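# Place the corner cone beside the orange extension cord

## Task

Locate the orange extension cord lying across one of the hall's aisles, pick up the cone that sits in a corner of the hall, and set it upright on the floor immediately next to the cord. Never let the robot roll over the cord. Driving, turning or swinging the arm quickly into any fixed part of the hall other than the floor fails the task, and anything the robot carries, pushes or sets moving counts as the robot. The robot must also not tip over or finish leaning.

## Robot and tools

ROBOT. TidyBot++: a base 0.54 m long, 0.50 m wide and 0.38 m tall on four powered casters, carrying a single seven-joint arm with a two-finger gripper. The shoulder sits 0.12 m ahead of the base centre, 0.68 m above the floor. Arm segments: upper arm 0.42 m, forearm 0.31 m, hand 0.31 m. The arm begins folded with the hand aiming down, sticking out up to 0.08 m beyond the base front. Cameras: base_camera (fixed on the base, looking ahead) and wrist_camera (looks along the hand).

FRAMES. All positions are in metres. Base frame: origin on the floor below the base centre, x ahead, y to the left, z up. hand_pose is reported in this frame as the point halfway between the finger pads; its own z axis runs out along the fingers and the fingers open and close along its y axis. The odometry frame is where the base frame was when the scene began. base_odometry counts wheel rotation only (slip looks like travel); heading is in rad, left positive, -3.142 to 3.142. base_tilt is in degrees, positive when leaning forward or right.

move. One action per call; the action keys can be combined and their motions start together.
- base: an object with any of translate_m (ahead positive), strafe_m (left positive), each -2 to 2 m, and rotate_rad (counter-clockwise from above positive), -6.3 to 6.3. These are offsets relative to the base's axes at the moment the command starts, not places in odometry.
- joints: an object of absolute targets by name. joint_1_rad to joint_7_rad in radians; joint_2_rad limited to -2.249..2.249, joint_4_rad to -2.579..2.579, joint_6_rad to -2.099..2.099, the others unlimited (they take the shorter way round, so send steps below half a turn). joint_1_rad positive turns the arm clockwise seen from above, the opposite sense to rotate_rad. gripper_pos 0 (open, about 85 mm gap) to 1 (closed); the gap is roughly 85 x (1 - gripper_pos) mm.
- target: one list of seven numbers [x, y, z, qw, qx, qy, qz] for the single arm: an absolute hand pose in the base frame, position in metres, then a unit quaternion. With target, joints may hold only gripper_pos.
- speeds: caps for this action only: translate_m and strafe_m 0.05 to 0.5 m/s, rotate_rad 0.1 to 1.57 rad/s. For a combined translate+strafe give the speed under one key.
- cameras: list of base_camera, wrist_camera or all; [] for none. blocking: true (default) waits for everything to settle; false returns in about half a second while motion continues, and a later move overrides only what it names.
A call with no action just reports state and images.

Other tools: wait(seconds 0 to 10, cameras) lets time pass and reports state; stop(cameras) brakes every running motion; zoom_image(camera, region [x0, y0, x1, y1] in pixels from the top-left, at most 504 by 504) enlarges part of that camera's latest image; read_manual(section "licences") only returns licence text; finished_scene(scene) ends the current scene, given its number, and cannot be undone.

RESULTS. The pictures line lists the images in order. move reads done or the worst status. base_status, joint_status and hand_status report done, moving, off_target (rested away from target, may still push), not_followed (a check withheld the arm), contact_stop or time_out (uncommanded stops; the part then holds where it is), torque_fault, or limit_stop_at_motor_heat. hand_status done means within 10 mm and 2 degrees; most targets end off_target within about 3 cm. hand_target is where the joint targets would put the hand. motor_effort is percent of motor maximum, peak in brackets. on_its_own lists things the robot did uncommanded. Warnings: "joint command not followed" with a cause (self-collision), "pose unreachable", ARM HIT (arm struck base or itself), MOTOR HOT, OVER-TEMPERATURE FAULT. If a call is refused or an uncommanded stop or torque fault appears, the remaining move, wait and finished_scene calls of that reply are skipped.

GRIPPING. Closing to 1 squeezes hard and keeps squeezing; done at 1 means nothing was caught, off_target means an object stopped the fingers. Closed fingertips reach about 20 mm past the hand point. Hand pointing down can rise to about 0.94 m only close in. To correct position, add (wanted - hand_pose) to the last target's x, y, z. To hold still, resend hand_target, not hand_pose. A held load makes the arm sag; correct it and never command a joint to its current reading while loaded. When the cone touches the floor, hand_pose stops descending while commands keep going lower.

AVOID. Driving or turning over the cord; hitting walls, shelves or other fixed items with base, arm or the carried cone; dropping or releasing the cone while it moves; targets that put the hand low, forward and close to the base (can ram the base); driving while the arm is snagged above about 0.6 m; sideways swings with the arm stretched out (tipping); long pushes or stretched holds that heat motors; hard grips on things still resting, and fast swings of a load. Torque limits: joints 1 to 4 104.5 N m, 5 to 7 51.3 N m; exceeding them halts the arm for 10 s. Base accelerates at up to 0.5 m/s2 and 1.57 rad/s2; odometry drifts over many moves, so check with images.

Each tool is called by a JSON object that holds its "name" and its "arguments", one argument or row to a line.

## Session

{"name": "move", "arguments": {
  "joints": {"joint_6_rad": 0.3}
}}

Scene clock: 1.77 s.
move: done
base_odometry: x=+0.000 y=+0.000 heading=+0.000
base_tilt: forward=-0.4 right=-0.7
base_status: not commanded
joint_positions: joint_1_rad=+0.044 joint_2_rad=-0.320 joint_3_rad=+3.102 joint_4_rad=-2.521 joint_5_rad=-0.014 joint_6_rad=+0.254 joint_7_rad=+1.615 gripper_pos=+0.000
joint_status: all done
motor_effort: joint_1_rad=-1(1) joint_2_rad=-8(8) joint_3_rad=+1(2) joint_4_rad=+18(19) joint_5_rad=-1(1) joint_6_rad=+7(7) joint_7_rad=+0(1)
hand_pose: x=+0.5296 y=-0.0008 z=+0.7809 quat_wxyz=(+0.017, +0.827, +0.013, +0.562) (m; base frame)
hand_target: x=+0.5341 y=-0.0009 z=+0.7932 quat_wxyz=(+0.017, +0.815, +0.013, +0.580) (m; base frame)
hand_status: not commanded
pictures: base_camera, wrist_camera
Images, in order (width x height): base_camera 644x364, wrist_camera 644x476.

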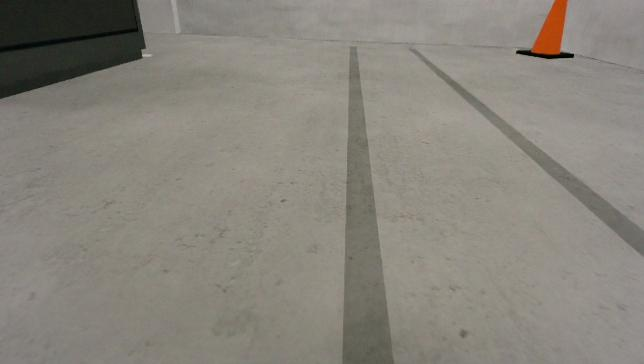

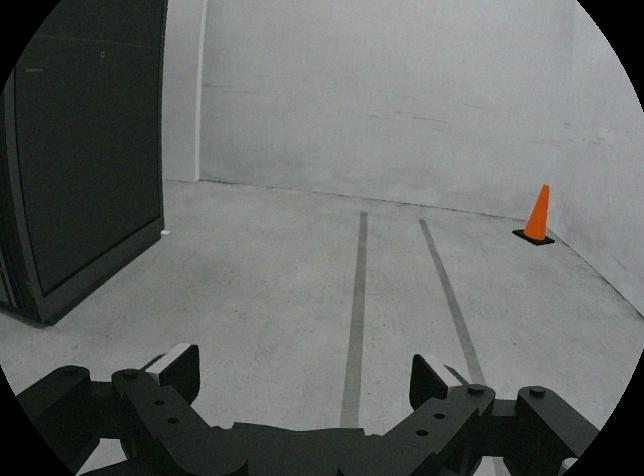

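{"name": "move", "arguments": {
  "base": {"rotate_rad": 1.5}
}}

Scene clock: 4.50 s.
move: done
base_odometry: x=+0.000 y=+0.000 heading=+1.499
base_tilt: forward=-0.4 right=-0.7
base_status: done
joint_positions: joint_1_rad=+0.044 joint_2_rad=-0.320 joint_3_rad=+3.102 joint_4_rad=-2.521 joint_5_rad=-0.014 joint_6_rad=+0.256 joint_7_rad=+1.615 gripper_pos=+0.000
joint_status: not commanded
motor_effort: joint_1_rad=+0(2) joint_2_rad=-8(9) joint_3_rad=-1(2) joint_4_rad=+18(19) joint_5_rad=-1(2) joint_6_rad=+7(7) joint_7_rad=+0(2)
hand_pose: x=+0.5299 y=-0.0008 z=+0.7814 quat_wxyz=(+0.017, +0.827, +0.013, +0.562) (m; base frame)
hand_target: x=+0.5341 y=-0.0009 z=+0.7932 quat_wxyz=(+0.017, +0.815, +0.013, +0.580) (m; base frame)
hand_status: not commanded
pictures: base_camera, wrist_camera
Images, in order (width x height): base_camera 644x364, wrist_camera 644x476.

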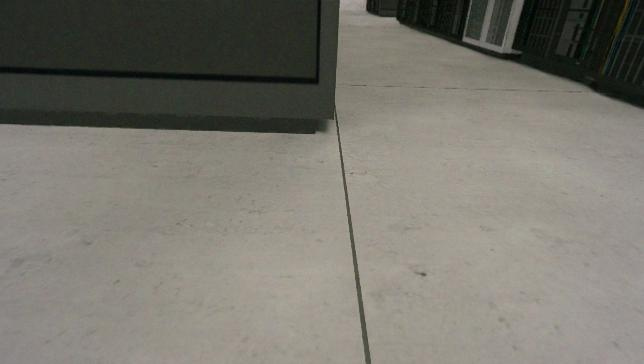

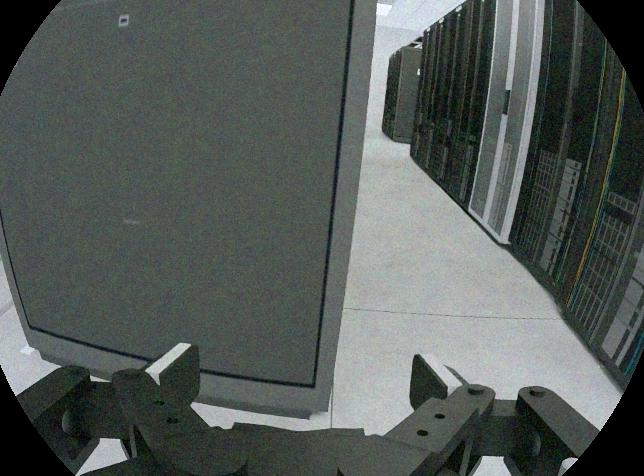

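{"name": "move", "arguments": {
  "base": {"strafe_m": -0.85}
}}

{"name": "zoom_image", "arguments": {
  "camera": "wrist_camera",
  "region": [200, 100, 440, 280]
}}

Scene clock: 7.67 s.
move: done
base_odometry: x=+0.848 y=-0.061 heading=+1.500
base_tilt: forward=-0.4 right=-0.7
base_status: done
joint_positions: joint_1_rad=+0.044 joint_2_rad=-0.320 joint_3_rad=+3.102 joint_4_rad=-2.521 joint_5_rad=-0.014 joint_6_rad=+0.256 joint_7_rad=+1.615 gripper_pos=+0.000
joint_status: not commanded
motor_effort: joint_1_rad=-1(2) joint_2_rad=-8(8) joint_3_rad=+0(3) joint_4_rad=+18(19) joint_5_rad=-1(1) joint_6_rad=+7(7) joint_7_rad=-1(1)
hand_pose: x=+0.5299 y=-0.0008 z=+0.7814 quat_wxyz=(+0.017, +0.827, +0.013, +0.562) (m; base frame)
hand_target: x=+0.5341 y=-0.0009 z=+0.7932 quat_wxyz=(+0.017, +0.815, +0.013, +0.580) (m; base frame)
hand_status: not commanded
pictures: base_camera, wrist_camera
Images, in order (width x height): base_camera 644x364, wrist_camera 644x476.

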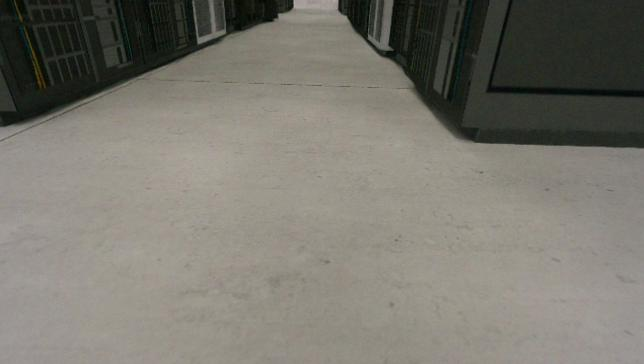

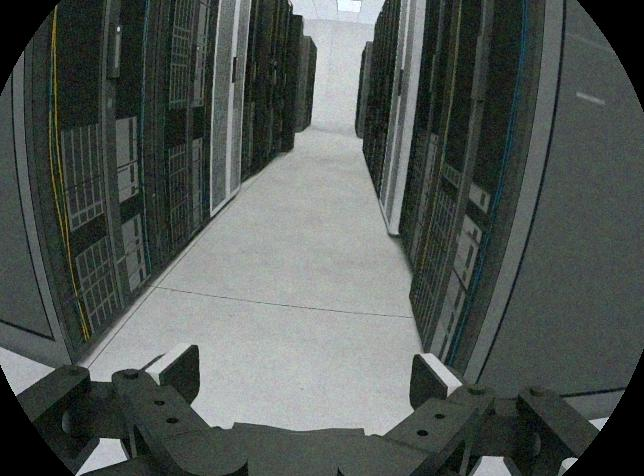

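Scaled by 2.100.

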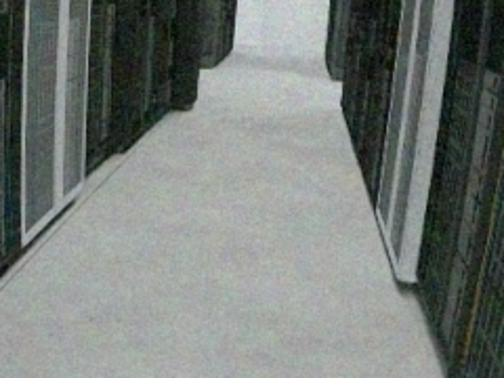

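{"name": "move", "arguments": {
  "base": {"strafe_m": -1.6}
}}

{"name": "zoom_image", "arguments": {
  "camera": "wrist_camera",
  "region": [200, 100, 440, 280]
}}

Scene clock: 12.43 s.
move: done
base_odometry: x=+2.444 y=-0.174 heading=+1.501
base_tilt: forward=-0.4 right=-0.6
base_status: done
joint_positions: joint_1_rad=+0.044 joint_2_rad=-0.320 joint_3_rad=+3.102 joint_4_rad=-2.521 joint_5_rad=-0.014 joint_6_rad=+0.256 joint_7_rad=+1.615 gripper_pos=+0.000
joint_status: not commanded
motor_effort: joint_1_rad=-1(2) joint_2_rad=-8(8) joint_3_rad=+1(2) joint_4_rad=+18(19) joint_5_rad=-1(1) joint_6_rad=+7(7) joint_7_rad=+0(1)
hand_pose: x=+0.5299 y=-0.0008 z=+0.7814 quat_wxyz=(+0.017, +0.827, +0.013, +0.562) (m; base frame)
hand_target: x=+0.5341 y=-0.0009 z=+0.7932 quat_wxyz=(+0.017, +0.815, +0.013, +0.580) (m; base frame)
hand_status: not commanded
pictures: base_camera, wrist_camera
Images, in order (width x height): base_camera 644x364, wrist_camera 644x476.

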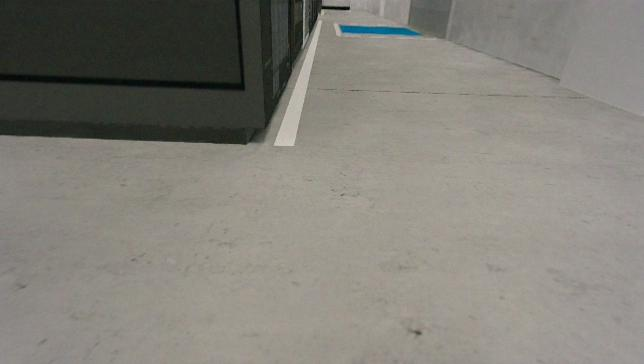

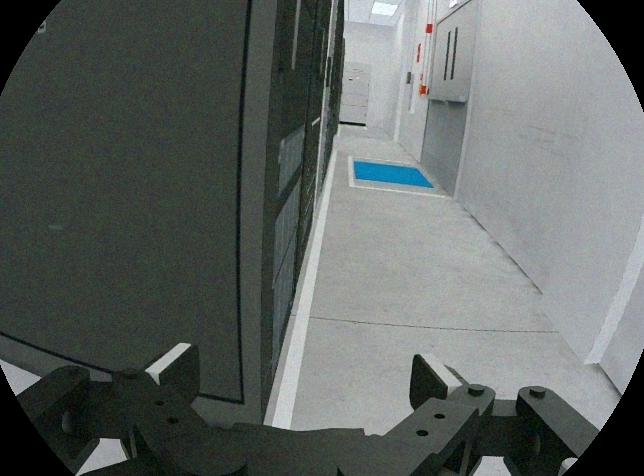

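Scaled by 2.100.

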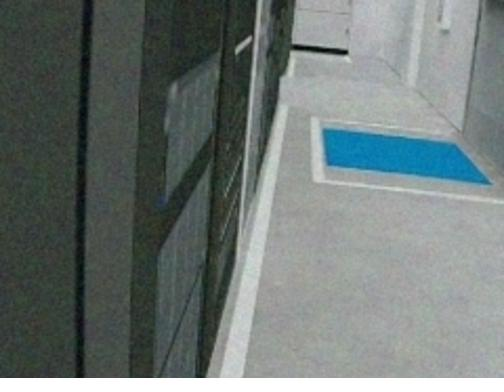

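{"name": "move", "arguments": {
  "base": {"strafe_m": 2.0},
  "cameras": []
}}

{"name": "move", "arguments": {
  "base": {"strafe_m": 1.5, "rotate_rad": 0.3}
}}

Scene clock: 18.17 s.
move: done
base_odometry: x=+0.449 y=-0.034 heading=+1.502
base_tilt: forward=-0.4 right=-0.7
base_status: done
joint_positions: joint_1_rad=+0.044 joint_2_rad=-0.320 joint_3_rad=+3.102 joint_4_rad=-2.521 joint_5_rad=-0.014 joint_6_rad=+0.256 joint_7_rad=+1.615 gripper_pos=+0.000
joint_status: not commanded
motor_effort: joint_1_rad=-1(2) joint_2_rad=-8(8) joint_3_rad=+1(3) joint_4_rad=+18(19) joint_5_rad=-1(1) joint_6_rad=+7(7) joint_7_rad=+0(1)
hand_pose: x=+0.5299 y=-0.0008 z=+0.7815 quat_wxyz=(+0.017, +0.827, +0.013, +0.563) (m; base frame)
hand_target: x=+0.5341 y=-0.0009 z=+0.7932 quat_wxyz=(+0.017, +0.815, +0.013, +0.580) (m; base frame)
hand_status: not commanded
pictures: none
No camera images: "cameras" was empty.

Scene clock: 22.57 s.
move: done
base_odometry: x=-1.048 y=+0.069 heading=+1.803
base_tilt: forward=-0.4 right=-0.7
base_status: done
joint_positions: joint_1_rad=+0.043 joint_2_rad=-0.320 joint_3_rad=+3.102 joint_4_rad=-2.521 joint_5_rad=-0.014 joint_6_rad=+0.256 joint_7_rad=+1.615 gripper_pos=+0.000
joint_status: not commanded
motor_effort: joint_1_rad=-1(2) joint_2_rad=-8(8) joint_3_rad=+0(2) joint_4_rad=+18(19) joint_5_rad=-1(1) joint_6_rad=+7(7) joint_7_rad=+0(1)
hand_pose: x=+0.5299 y=-0.0008 z=+0.7815 quat_wxyz=(+0.017, +0.826, +0.013, +0.563) (m; base frame)
hand_target: x=+0.5341 y=-0.0009 z=+0.7932 quat_wxyz=(+0.017, +0.815, +0.013, +0.580) (m; base frame)
hand_status: not commanded
pictures: base_camera, wrist_camera
Images, in order (width x height): base_camera 644x364, wrist_camera 644x476.

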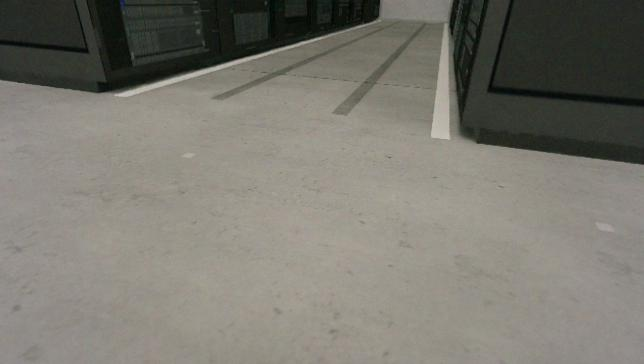

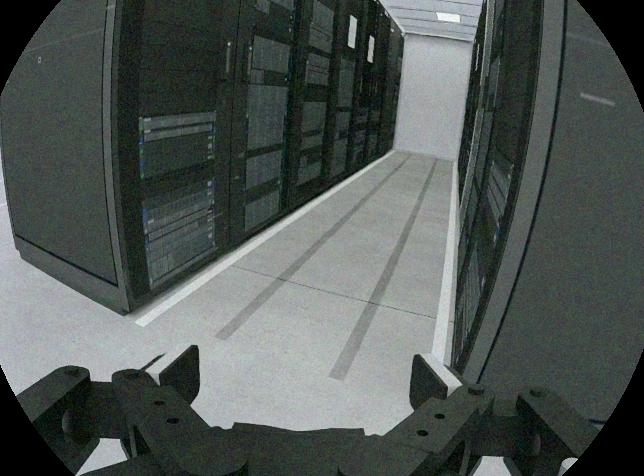

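{"name": "move", "arguments": {
  "base": {"translate_m": 0.55, "strafe_m": 1.9}
}}

Scene clock: 28.03 s.
move: done
base_odometry: x=-3.023 y=+0.168 heading=+1.803
base_tilt: forward=-0.4 right=-0.7
base_status: done
joint_positions: joint_1_rad=+0.043 joint_2_rad=-0.320 joint_3_rad=+3.102 joint_4_rad=-2.521 joint_5_rad=-0.014 joint_6_rad=+0.256 joint_7_rad=+1.615 gripper_pos=+0.000
joint_status: not commanded
motor_effort: joint_1_rad=+0(2) joint_2_rad=-7(8) joint_3_rad=+1(2) joint_4_rad=+18(19) joint_5_rad=-1(1) joint_6_rad=+7(7) joint_7_rad=+0(2)
hand_pose: x=+0.5299 y=-0.0008 z=+0.7816 quat_wxyz=(+0.017, +0.826, +0.013, +0.563) (m; base frame)
hand_target: x=+0.5341 y=-0.0009 z=+0.7932 quat_wxyz=(+0.017, +0.815, +0.013, +0.580) (m; base frame)
hand_status: not commanded
pictures: base_camera, wrist_camera
Images, in order (width x height): base_camera 644x364, wrist_camera 644x476.

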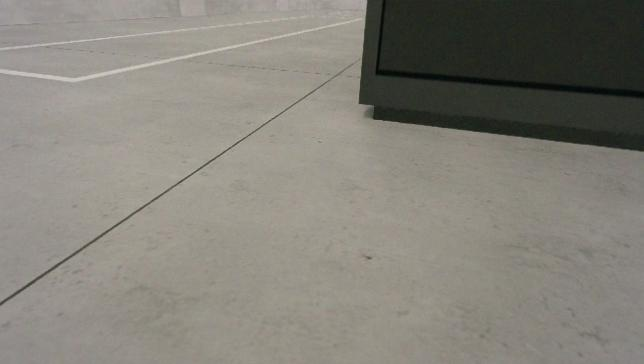

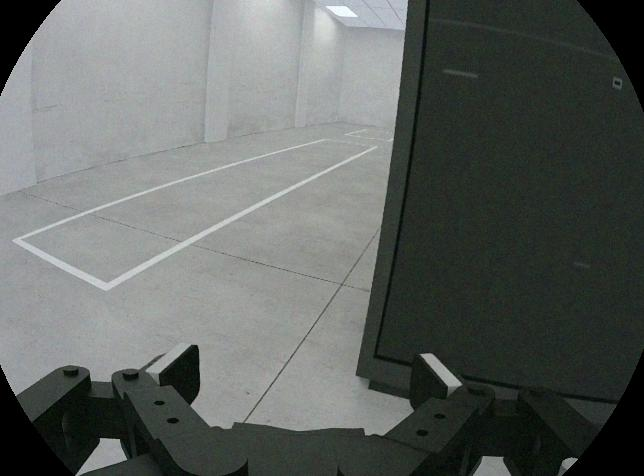

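{"name": "move", "arguments": {
  "base": {"translate_m": 0.2, "strafe_m": 0.9, "rotate_rad": -0.25}
}}

{"name": "zoom_image", "arguments": {
  "camera": "wrist_camera",
  "region": [200, 100, 440, 280]
}}

{"name": "zoom_image", "arguments": {
  "camera": "base_camera",
  "region": [150, 0, 500, 120]
}}

Scene clock: 31.37 s.
move: done
base_odometry: x=-3.945 y=+0.155 heading=+1.553
base_tilt: forward=-0.4 right=-0.7
base_status: done
joint_positions: joint_1_rad=+0.044 joint_2_rad=-0.320 joint_3_rad=+3.102 joint_4_rad=-2.521 joint_5_rad=-0.014 joint_6_rad=+0.256 joint_7_rad=+1.615 gripper_pos=+0.000
joint_status: not commanded
motor_effort: joint_1_rad=+0(2) joint_2_rad=-8(9) joint_3_rad=+1(3) joint_4_rad=+17(19) joint_5_rad=-1(1) joint_6_rad=+7(7) joint_7_rad=+0(1)
hand_pose: x=+0.5299 y=-0.0008 z=+0.7816 quat_wxyz=(+0.017, +0.826, +0.013, +0.563) (m; base frame)
hand_target: x=+0.5341 y=-0.0009 z=+0.7932 quat_wxyz=(+0.017, +0.815, +0.013, +0.580) (m; base frame)
hand_status: not commanded
pictures: base_camera, wrist_camera
Images, in order (width x height): base_camera 644x364, wrist_camera 644x476.

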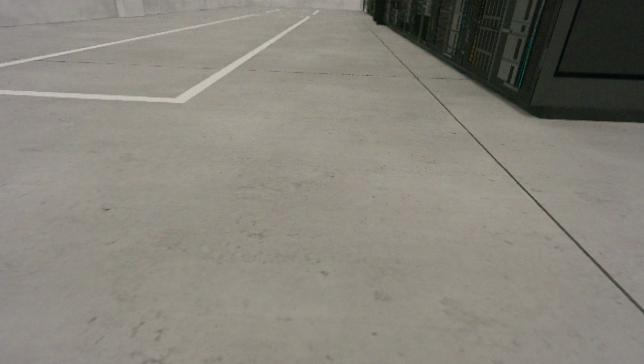

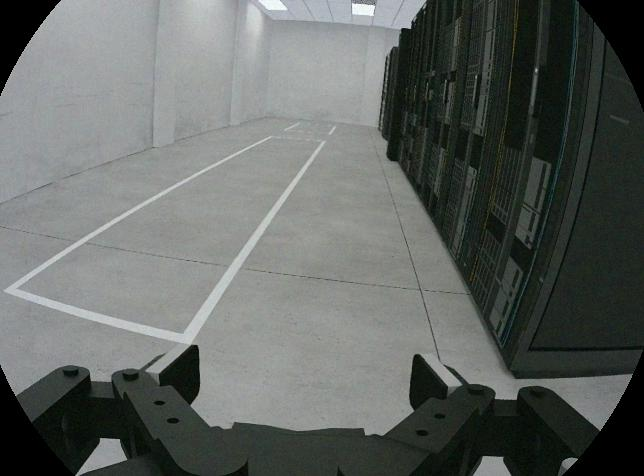

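Scaled by 2.100.

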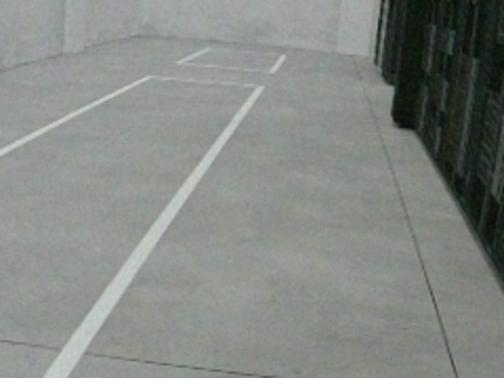

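Scaled by 1.440.

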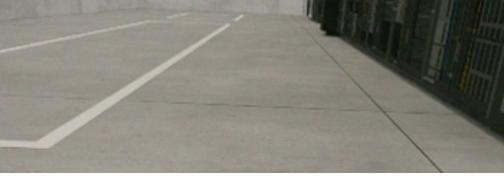

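{"name": "move", "arguments": {
  "base": {"translate_m": 2.0},
  "cameras": []
}}

{"name": "move", "arguments": {
  "base": {"translate_m": 1.5}
}}

{"name": "zoom_image", "arguments": {
  "camera": "wrist_camera",
  "region": [200, 100, 440, 280]
}}

Scene clock: 36.93 s.
move: done
base_odometry: x=-3.909 y=+2.155 heading=+1.553
base_tilt: forward=-0.4 right=-0.7
base_status: done
joint_positions: joint_1_rad=+0.044 joint_2_rad=-0.321 joint_3_rad=+3.102 joint_4_rad=-2.521 joint_5_rad=-0.014 joint_6_rad=+0.258 joint_7_rad=+1.615 gripper_pos=+0.000
joint_status: not commanded
motor_effort: joint_1_rad=+0(2) joint_2_rad=-8(10) joint_3_rad=+2(2) joint_4_rad=+18(19) joint_5_rad=-1(1) joint_6_rad=+7(7) joint_7_rad=-1(1)
hand_pose: x=+0.5300 y=-0.0008 z=+0.7825 quat_wxyz=(+0.017, +0.826, +0.013, +0.564) (m; base frame)
hand_target: x=+0.5341 y=-0.0009 z=+0.7932 quat_wxyz=(+0.017, +0.815, +0.013, +0.580) (m; base frame)
hand_status: not commanded
pictures: none
No camera images: "cameras" was empty.

Scene clock: 41.30 s.
move: done
base_odometry: x=-3.883 y=+3.655 heading=+1.553
base_tilt: forward=-0.4 right=-0.7
base_status: done
joint_positions: joint_1_rad=+0.044 joint_2_rad=-0.322 joint_3_rad=+3.102 joint_4_rad=-2.521 joint_5_rad=-0.014 joint_6_rad=+0.259 joint_7_rad=+1.615 gripper_pos=+0.000
joint_status: not commanded
motor_effort: joint_1_rad=+0(1) joint_2_rad=-8(10) joint_3_rad=+1(2) joint_4_rad=+18(19) joint_5_rad=-1(1) joint_6_rad=+7(7) joint_7_rad=+0(1)
hand_pose: x=+0.5300 y=-0.0008 z=+0.7831 quat_wxyz=(+0.017, +0.825, +0.013, +0.564) (m; base frame)
hand_target: x=+0.5341 y=-0.0009 z=+0.7932 quat_wxyz=(+0.017, +0.815, +0.013, +0.580) (m; base frame)
hand_status: not commanded
pictures: base_camera, wrist_camera
Images, in order (width x height): base_camera 644x364, wrist_camera 644x476.

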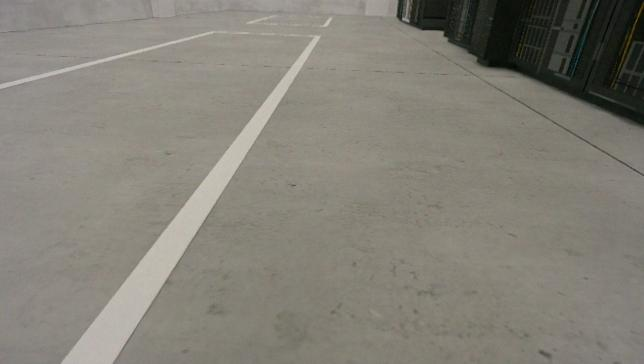

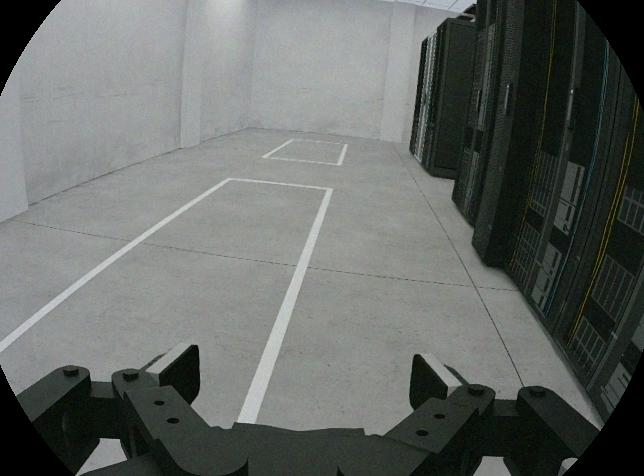

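Scaled by 2.100.

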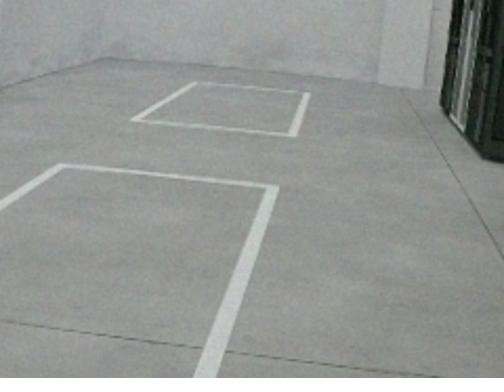

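{"name": "move", "arguments": {
  "base": {"translate_m": 2.0}
}}

Scene clock: 46.73 s.
move: done
base_odometry: x=-3.848 y=+5.654 heading=+1.554
base_tilt: forward=-0.4 right=-0.7
base_status: done
joint_positions: joint_1_rad=+0.044 joint_2_rad=-0.322 joint_3_rad=+3.102 joint_4_rad=-2.521 joint_5_rad=-0.014 joint_6_rad=+0.259 joint_7_rad=+1.615 gripper_pos=+0.000
joint_status: not commanded
motor_effort: joint_1_rad=+0(1) joint_2_rad=-8(10) joint_3_rad=+1(2) joint_4_rad=+18(19) joint_5_rad=-1(1) joint_6_rad=+7(7) joint_7_rad=+0(1)
hand_pose: x=+0.5300 y=-0.0008 z=+0.7834 quat_wxyz=(+0.017, +0.825, +0.013, +0.565) (m; base frame)
hand_target: x=+0.5341 y=-0.0009 z=+0.7932 quat_wxyz=(+0.017, +0.815, +0.013, +0.580) (m; base frame)
hand_status: not commanded
pictures: base_camera, wrist_camera
Images, in order (width x height): base_camera 644x364, wrist_camera 644x476.

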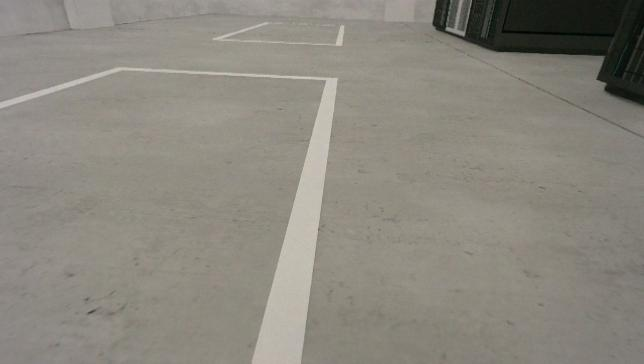

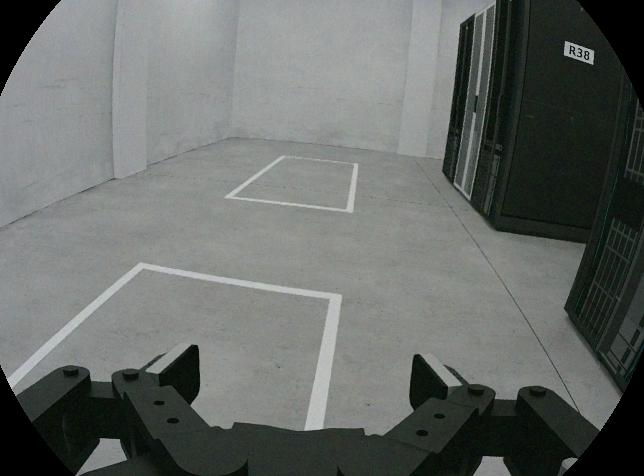

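{"name": "move", "arguments": {
  "base": {"translate_m": 2.0, "rotate_rad": -1.45}
}}

{"name": "zoom_image", "arguments": {
  "camera": "wrist_camera",
  "region": [200, 100, 440, 280]
}}

Scene clock: 52.60 s.
move: done
base_odometry: x=-3.814 y=+7.654 heading=+0.104
base_tilt: forward=-0.4 right=-0.7
base_status: done
joint_positions: joint_1_rad=+0.044 joint_2_rad=-0.323 joint_3_rad=+3.102 joint_4_rad=-2.521 joint_5_rad=-0.014 joint_6_rad=+0.259 joint_7_rad=+1.615 gripper_pos=+0.000
joint_status: not commanded
motor_effort: joint_1_rad=-1(2) joint_2_rad=-8(9) joint_3_rad=+1(2) joint_4_rad=+18(19) joint_5_rad=-1(1) joint_6_rad=+7(7) joint_7_rad=+0(1)
hand_pose: x=+0.5299 y=-0.0008 z=+0.7839 quat_wxyz=(+0.017, +0.825, +0.013, +0.565) (m; base frame)
hand_target: x=+0.5341 y=-0.0009 z=+0.7932 quat_wxyz=(+0.017, +0.815, +0.013, +0.580) (m; base frame)
hand_status: not commanded
pictures: base_camera, wrist_camera
Images, in order (width x height): base_camera 644x364, wrist_camera 644x476.

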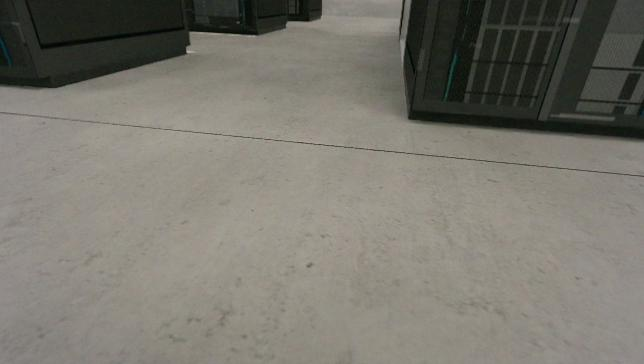

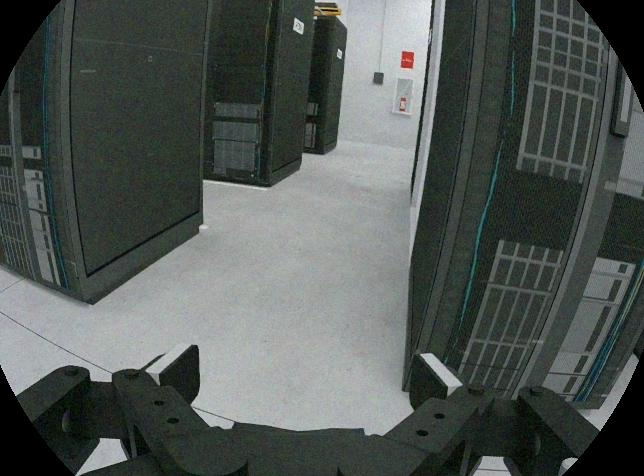

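Scaled by 2.100.

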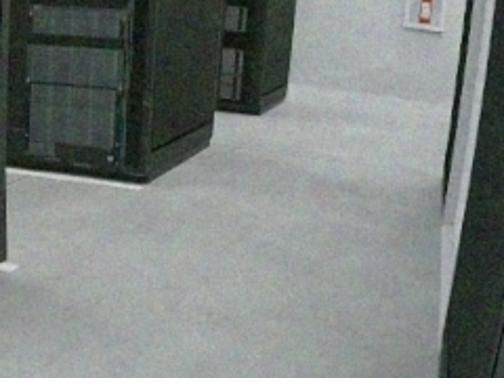

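{"name": "move", "arguments": {
  "base": {"translate_m": 1.95, "strafe_m": 0.38, "rotate_rad": -0.17}
}}

Scene clock: 58.07 s.
move: done
base_odometry: x=-1.914 y=+8.233 heading=-0.067
base_tilt: forward=-0.4 right=-0.7
base_status: done
joint_positions: joint_1_rad=+0.044 joint_2_rad=-0.323 joint_3_rad=+3.102 joint_4_rad=-2.521 joint_5_rad=-0.014 joint_6_rad=+0.260 joint_7_rad=+1.615 gripper_pos=+0.000
joint_status: not commanded
motor_effort: joint_1_rad=-1(2) joint_2_rad=-8(10) joint_3_rad=+1(2) joint_4_rad=+18(19) joint_5_rad=-1(1) joint_6_rad=+7(8) joint_7_rad=+0(2)
hand_pose: x=+0.5300 y=-0.0008 z=+0.7839 quat_wxyz=(+0.017, +0.825, +0.013, +0.565) (m; base frame)
hand_target: x=+0.5341 y=-0.0009 z=+0.7932 quat_wxyz=(+0.017, +0.815, +0.013, +0.580) (m; base frame)
hand_status: not commanded
pictures: base_camera, wrist_camera
Images, in order (width x height): base_camera 644x364, wrist_camera 644x476.

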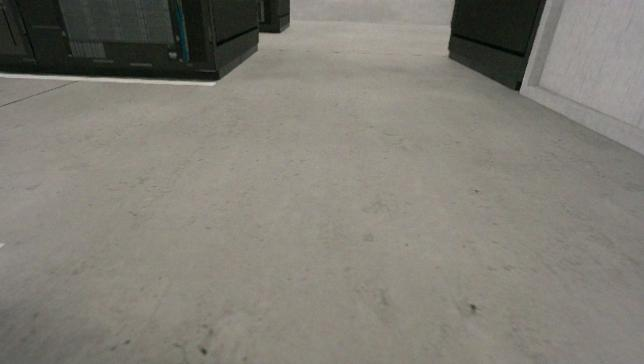

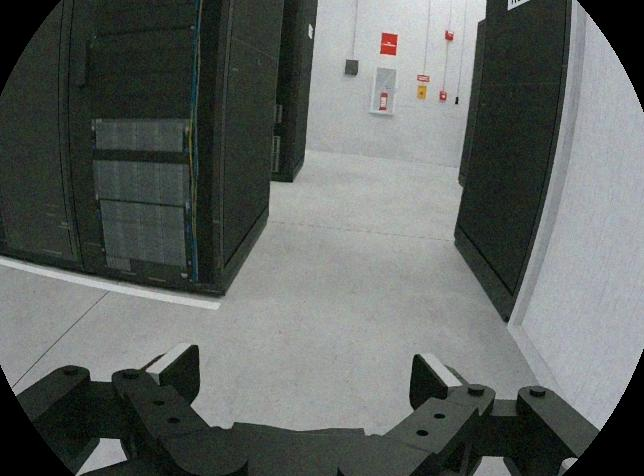

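{"name": "move", "arguments": {
  "base": {"translate_m": 1.2},
  "joints": {"joint_1_rad": -1.5}
}}

{"name": "zoom_image", "arguments": {
  "camera": "wrist_camera",
  "region": [200, 100, 440, 280]
}}

Scene clock: 62.07 s.
move: done
base_odometry: x=-0.716 y=+8.153 heading=-0.067
base_tilt: forward=-0.4 right=-0.7
base_status: done
joint_positions: joint_1_rad=-1.484 joint_2_rad=-0.324 joint_3_rad=+3.102 joint_4_rad=-2.521 joint_5_rad=-0.014 joint_6_rad=+0.260 joint_7_rad=+1.615 gripper_pos=+0.000
joint_status: all done
motor_effort: joint_1_rad=-1(2) joint_2_rad=-7(9) joint_3_rad=+1(3) joint_4_rad=+18(19) joint_5_rad=-1(1) joint_6_rad=+7(7) joint_7_rad=+1(1)
hand_pose: x=+0.1377 y=+0.4104 z=+0.7843 quat_wxyz=(-0.379, +0.587, +0.579, +0.420) (m; base frame)
hand_target: x=+0.1312 y=+0.4149 z=+0.7932 quat_wxyz=(-0.392, +0.575, +0.577, +0.428) (m; base frame)
hand_status: not commanded
pictures: base_camera, wrist_camera
Images, in order (width x height): base_camera 644x364, wrist_camera 644x476.

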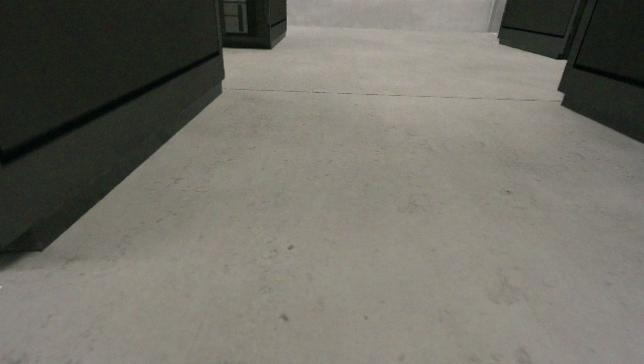

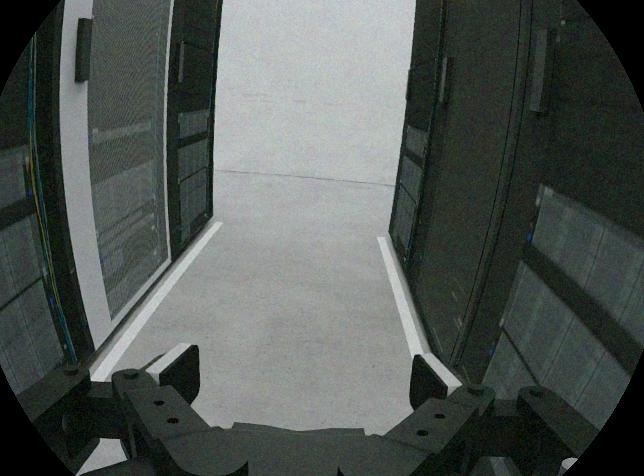

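Scaled by 2.100.

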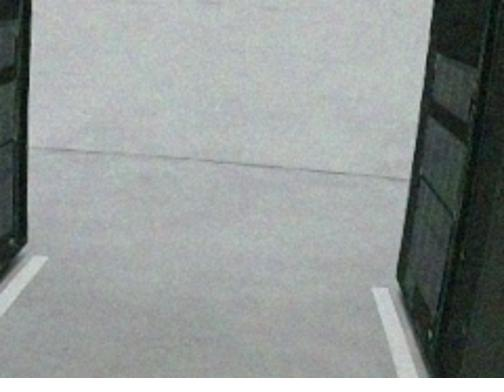

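{"name": "move", "arguments": {
  "base": {"strafe_m": -0.2},
  "joints": {"joint_1_rad": 0.0}
}}

{"name": "move", "arguments": {
  "base": {"translate_m": 1.95}
}}

Scene clock: 65.03 s.
move: done
base_odometry: x=-0.729 y=+7.953 heading=-0.066
base_tilt: forward=-0.4 right=-0.6
base_status: done
joint_positions: joint_1_rad=-0.017 joint_2_rad=-0.327 joint_3_rad=+3.102 joint_4_rad=-2.521 joint_5_rad=-0.014 joint_6_rad=+0.260 joint_7_rad=+1.615 gripper_pos=+0.000
joint_status: all done
motor_effort: joint_1_rad=-1(2) joint_2_rad=-7(10) joint_3_rad=+0(2) joint_4_rad=+18(19) joint_5_rad=-1(1) joint_6_rad=+7(7) joint_7_rad=+1(2)
hand_pose: x=+0.5289 y=+0.0239 z=+0.7855 quat_wxyz=(+0.000, +0.823, +0.038, +0.567) (m; base frame)
hand_target: x=+0.5337 y=+0.0172 z=+0.7932 quat_wxyz=(+0.005, +0.814, +0.030, +0.580) (m; base frame)
hand_status: not commanded
pictures: base_camera, wrist_camera
Images, in order (width x height): base_camera 644x364, wrist_camera 644x476.

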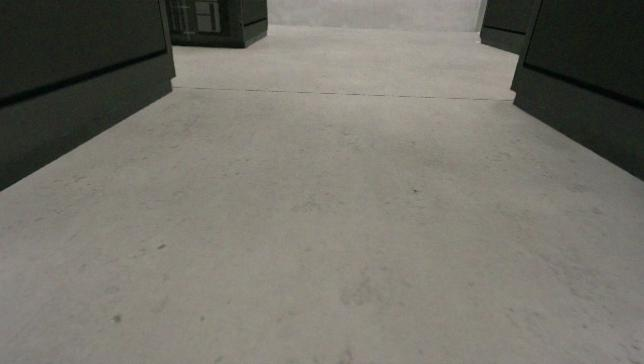

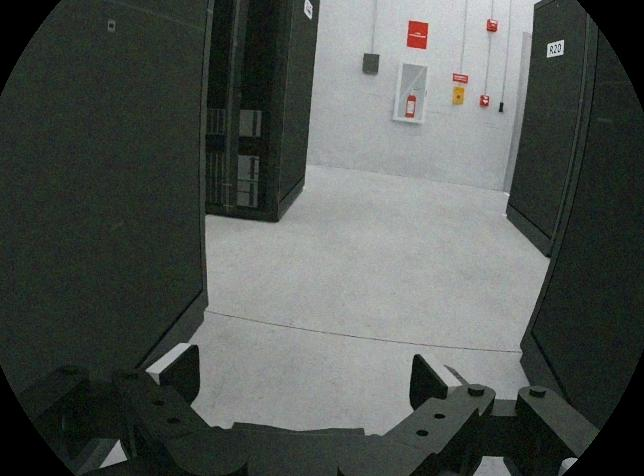

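Scene clock: 70.30 s.
move: done
base_odometry: x=+1.216 y=+7.824 heading=-0.067
base_tilt: forward=-0.4 right=-0.7
base_status: done
joint_positions: joint_1_rad=-0.016 joint_2_rad=-0.324 joint_3_rad=+3.102 joint_4_rad=-2.521 joint_5_rad=-0.014 joint_6_rad=+0.260 joint_7_rad=+1.615 gripper_pos=+0.000
joint_status: not commanded
motor_effort: joint_1_rad=+0(1) joint_2_rad=-8(9) joint_3_rad=+1(2) joint_4_rad=+18(19) joint_5_rad=-1(1) joint_6_rad=+7(7) joint_7_rad=+0(2)
hand_pose: x=+0.5292 y=+0.0238 z=+0.7846 quat_wxyz=(+0.000, +0.823, +0.038, +0.566) (m; base frame)
hand_target: x=+0.5337 y=+0.0172 z=+0.7932 quat_wxyz=(+0.005, +0.814, +0.030, +0.580) (m; base frame)
hand_status: not commanded
pictures: base_camera, wrist_camera
Images, in order (width x height): base_camera 644x364, wrist_camera 644x476.

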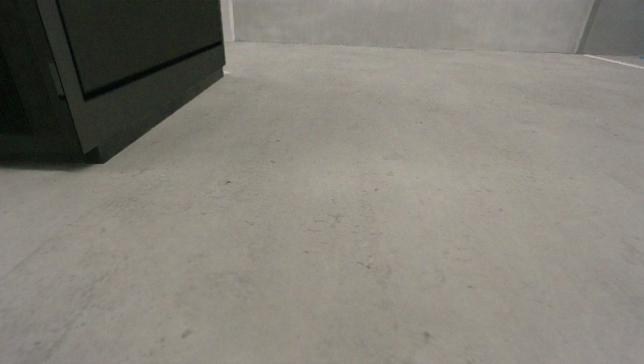

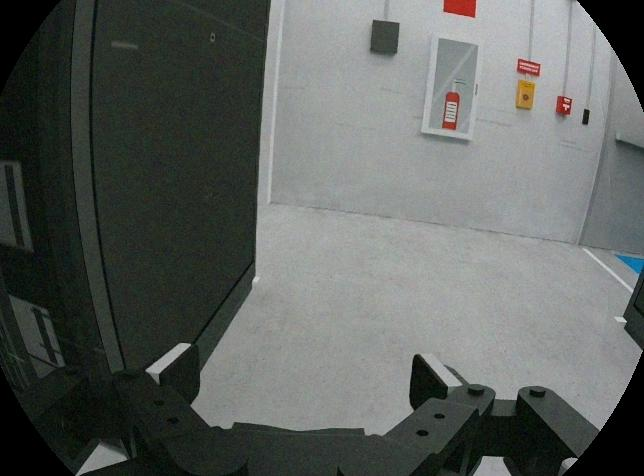

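{"name": "move", "arguments": {
  "joints": {"joint_1_rad": -1.45},
  "cameras": ["wrist_camera"]
}}

{"name": "zoom_image", "arguments": {
  "camera": "wrist_camera",
  "region": [200, 100, 440, 280]
}}

Scene clock: 73.13 s.
move: done
base_odometry: x=+1.216 y=+7.824 heading=-0.067
base_tilt: forward=-0.4 right=-0.7
base_status: not commanded
joint_positions: joint_1_rad=-1.433 joint_2_rad=-0.324 joint_3_rad=+3.102 joint_4_rad=-2.521 joint_5_rad=-0.014 joint_6_rad=+0.260 joint_7_rad=+1.615 gripper_pos=+0.000
joint_status: all done
motor_effort: joint_1_rad=-1(2) joint_2_rad=-8(8) joint_3_rad=+0(2) joint_4_rad=+18(19) joint_5_rad=-1(1) joint_6_rad=+7(7) joint_7_rad=+0(1)
hand_pose: x=+0.1583 y=+0.4090 z=+0.7846 quat_wxyz=(-0.369, +0.601, +0.564, +0.430) (m; base frame)
hand_target: x=+0.1519 y=+0.4138 z=+0.7932 quat_wxyz=(-0.381, +0.589, +0.563, +0.437) (m; base frame)
hand_status: not commanded
pictures: wrist_camera
Images, in order (width x height): wrist_camera 644x476.

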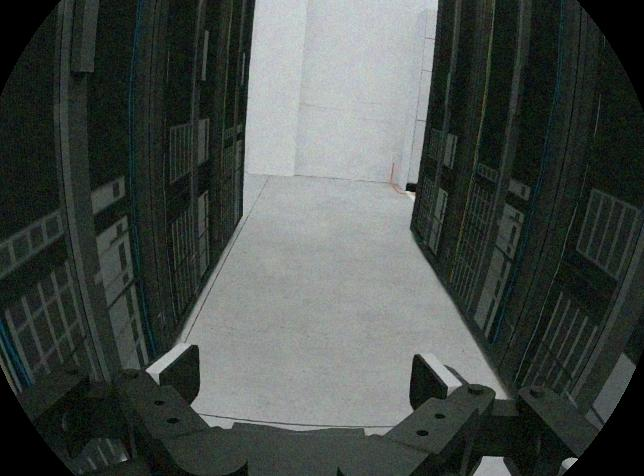

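Scaled by 2.100.

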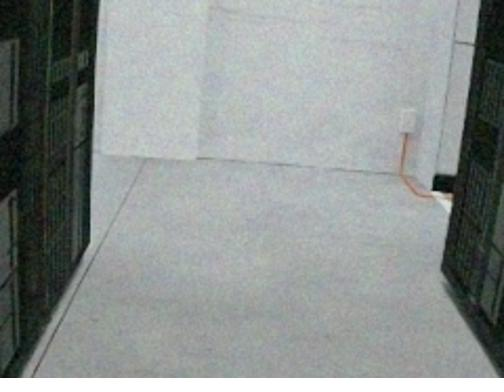

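{"name": "move", "arguments": {
  "joints": {"joint_1_rad": 0.0},
  "cameras": []
}}

{"name": "move", "arguments": {
  "base": {"translate_m": 1.6}
}}

Scene clock: 77.37 s.
move: done
base_odometry: x=+1.216 y=+7.824 heading=-0.067
base_tilt: forward=-0.4 right=-0.7
base_status: not commanded
joint_positions: joint_1_rad=-0.017 joint_2_rad=-0.324 joint_3_rad=+3.102 joint_4_rad=-2.521 joint_5_rad=-0.014 joint_6_rad=+0.260 joint_7_rad=+1.615 gripper_pos=+0.000
joint_status: all done
motor_effort: joint_1_rad=-1(2) joint_2_rad=-8(8) joint_3_rad=+1(2) joint_4_rad=+18(19) joint_5_rad=-1(1) joint_6_rad=+7(7) joint_7_rad=-1(2)
hand_pose: x=+0.5292 y=+0.0239 z=+0.7846 quat_wxyz=(+0.000, +0.823, +0.038, +0.566) (m; base frame)
hand_target: x=+0.5337 y=+0.0172 z=+0.7932 quat_wxyz=(+0.005, +0.814, +0.030, +0.580) (m; base frame)
hand_status: not commanded
pictures: none
No camera images: "cameras" was empty.

Scene clock: 81.93 s.
move: done
base_odometry: x=+2.813 y=+7.718 heading=-0.067
base_tilt: forward=-0.4 right=-0.7
base_status: done
joint_positions: joint_1_rad=-0.016 joint_2_rad=-0.323 joint_3_rad=+3.102 joint_4_rad=-2.521 joint_5_rad=-0.014 joint_6_rad=+0.261 joint_7_rad=+1.615 gripper_pos=+0.000
joint_status: not commanded
motor_effort: joint_1_rad=-1(1) joint_2_rad=-7(10) joint_3_rad=+1(2) joint_4_rad=+18(19) joint_5_rad=-1(1) joint_6_rad=+7(7) joint_7_rad=+0(1)
hand_pose: x=+0.5294 y=+0.0238 z=+0.7842 quat_wxyz=(+0.000, +0.824, +0.038, +0.566) (m; base frame)
hand_target: x=+0.5337 y=+0.0172 z=+0.7932 quat_wxyz=(+0.005, +0.814, +0.030, +0.580) (m; base frame)
hand_status: not commanded
pictures: base_camera, wrist_camera
Images, in order (width x height): base_camera 644x364, wrist_camera 644x476.

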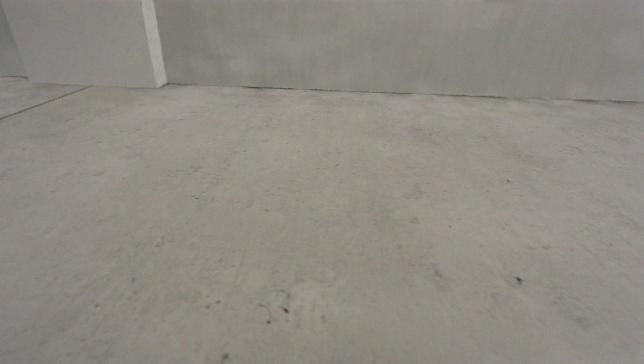

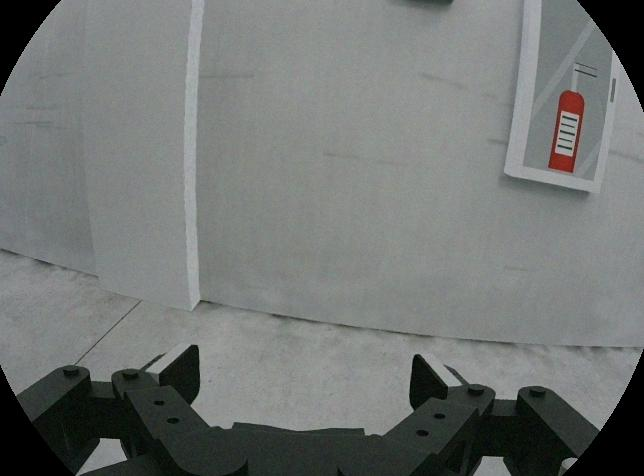

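{"name": "move", "arguments": {
  "base": {"translate_m": 0.65},
  "cameras": []
}}

{"name": "move", "arguments": {
  "joints": {"joint_1_rad": -1.45}
}}

{"name": "zoom_image", "arguments": {
  "camera": "wrist_camera",
  "region": [200, 100, 440, 280]
}}

Scene clock: 84.73 s.
move: done
base_odometry: x=+3.462 y=+7.674 heading=-0.067
base_tilt: forward=-0.4 right=-0.7
base_status: done
joint_positions: joint_1_rad=-0.016 joint_2_rad=-0.322 joint_3_rad=+3.102 joint_4_rad=-2.521 joint_5_rad=-0.014 joint_6_rad=+0.261 joint_7_rad=+1.615 gripper_pos=+0.000
joint_status: not commanded
motor_effort: joint_1_rad=-1(2) joint_2_rad=-7(10) joint_3_rad=+0(2) joint_4_rad=+18(19) joint_5_rad=-1(1) joint_6_rad=+7(7) joint_7_rad=-1(1)
hand_pose: x=+0.5294 y=+0.0238 z=+0.7839 quat_wxyz=(+0.000, +0.824, +0.038, +0.566) (m; base frame)
hand_target: x=+0.5337 y=+0.0172 z=+0.7932 quat_wxyz=(+0.005, +0.814, +0.030, +0.580) (m; base frame)
hand_status: not commanded
pictures: none
No camera images: "cameras" was empty.

Scene clock: 87.43 s.
move: done
base_odometry: x=+3.462 y=+7.674 heading=-0.067
base_tilt: forward=-0.4 right=-0.7
base_status: not commanded
joint_positions: joint_1_rad=-1.433 joint_2_rad=-0.322 joint_3_rad=+3.102 joint_4_rad=-2.521 joint_5_rad=-0.014 joint_6_rad=+0.261 joint_7_rad=+1.615 gripper_pos=+0.000
joint_status: all done
motor_effort: joint_1_rad=-1(2) joint_2_rad=-8(8) joint_3_rad=+1(2) joint_4_rad=+18(19) joint_5_rad=-1(1) joint_6_rad=+7(7) joint_7_rad=+0(2)
hand_pose: x=+0.1583 y=+0.4093 z=+0.7840 quat_wxyz=(-0.368, +0.601, +0.564, +0.430) (m; base frame)
hand_target: x=+0.1519 y=+0.4138 z=+0.7932 quat_wxyz=(-0.381, +0.589, +0.563, +0.437) (m; base frame)
hand_status: not commanded
pictures: base_camera, wrist_camera
Images, in order (width x height): base_camera 644x364, wrist_camera 644x476.

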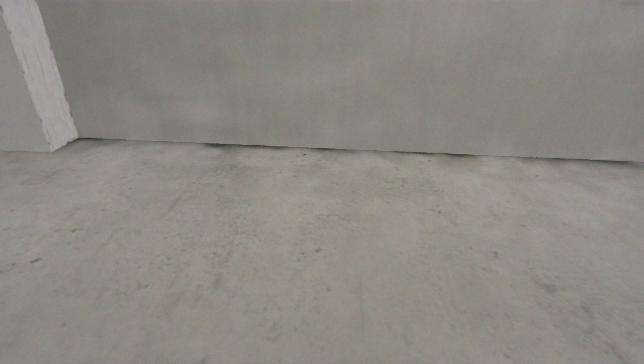

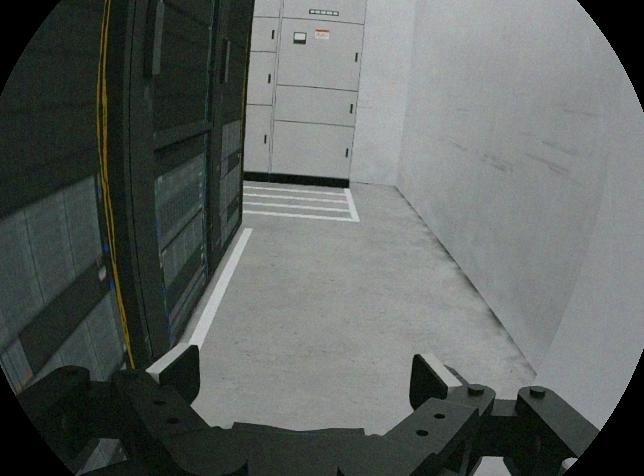

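Scaled by 2.100.

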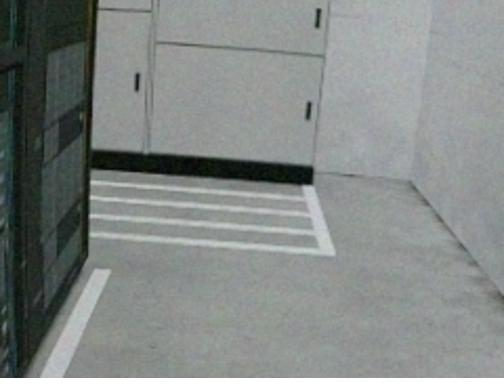

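{"name": "move", "arguments": {
  "joints": {"joint_1_rad": 0.0},
  "base": {"rotate_rad": -1.573}
}}

Scene clock: 90.50 s.
move: done
base_odometry: x=+3.462 y=+7.674 heading=-1.640
base_tilt: forward=-0.4 right=-0.7
base_status: done
joint_positions: joint_1_rad=-0.017 joint_2_rad=-0.322 joint_3_rad=+3.102 joint_4_rad=-2.521 joint_5_rad=-0.014 joint_6_rad=+0.261 joint_7_rad=+1.615 gripper_pos=+0.000
joint_status: all done
motor_effort: joint_1_rad=+0(2) joint_2_rad=-8(10) joint_3_rad=+0(3) joint_4_rad=+18(19) joint_5_rad=-1(2) joint_6_rad=+7(7) joint_7_rad=+0(1)
hand_pose: x=+0.5294 y=+0.0240 z=+0.7839 quat_wxyz=(+0.000, +0.824, +0.038, +0.566) (m; base frame)
hand_target: x=+0.5337 y=+0.0172 z=+0.7932 quat_wxyz=(+0.005, +0.814, +0.030, +0.580) (m; base frame)
hand_status: not commanded
pictures: base_camera, wrist_camera
Images, in order (width x height): base_camera 644x364, wrist_camera 644x476.

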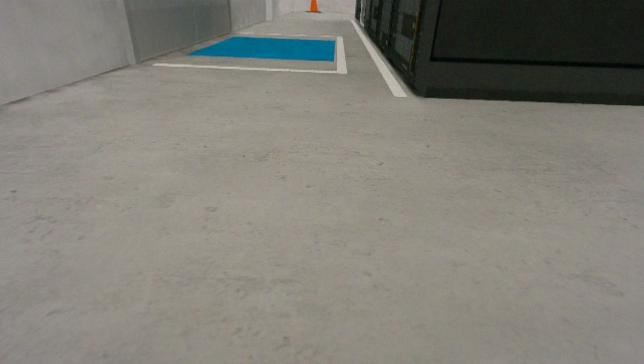

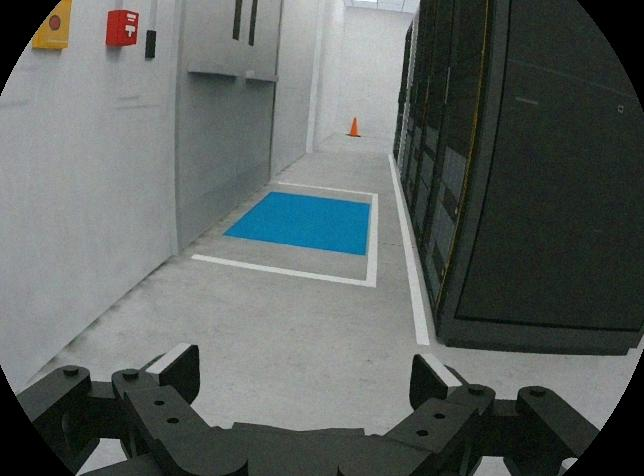

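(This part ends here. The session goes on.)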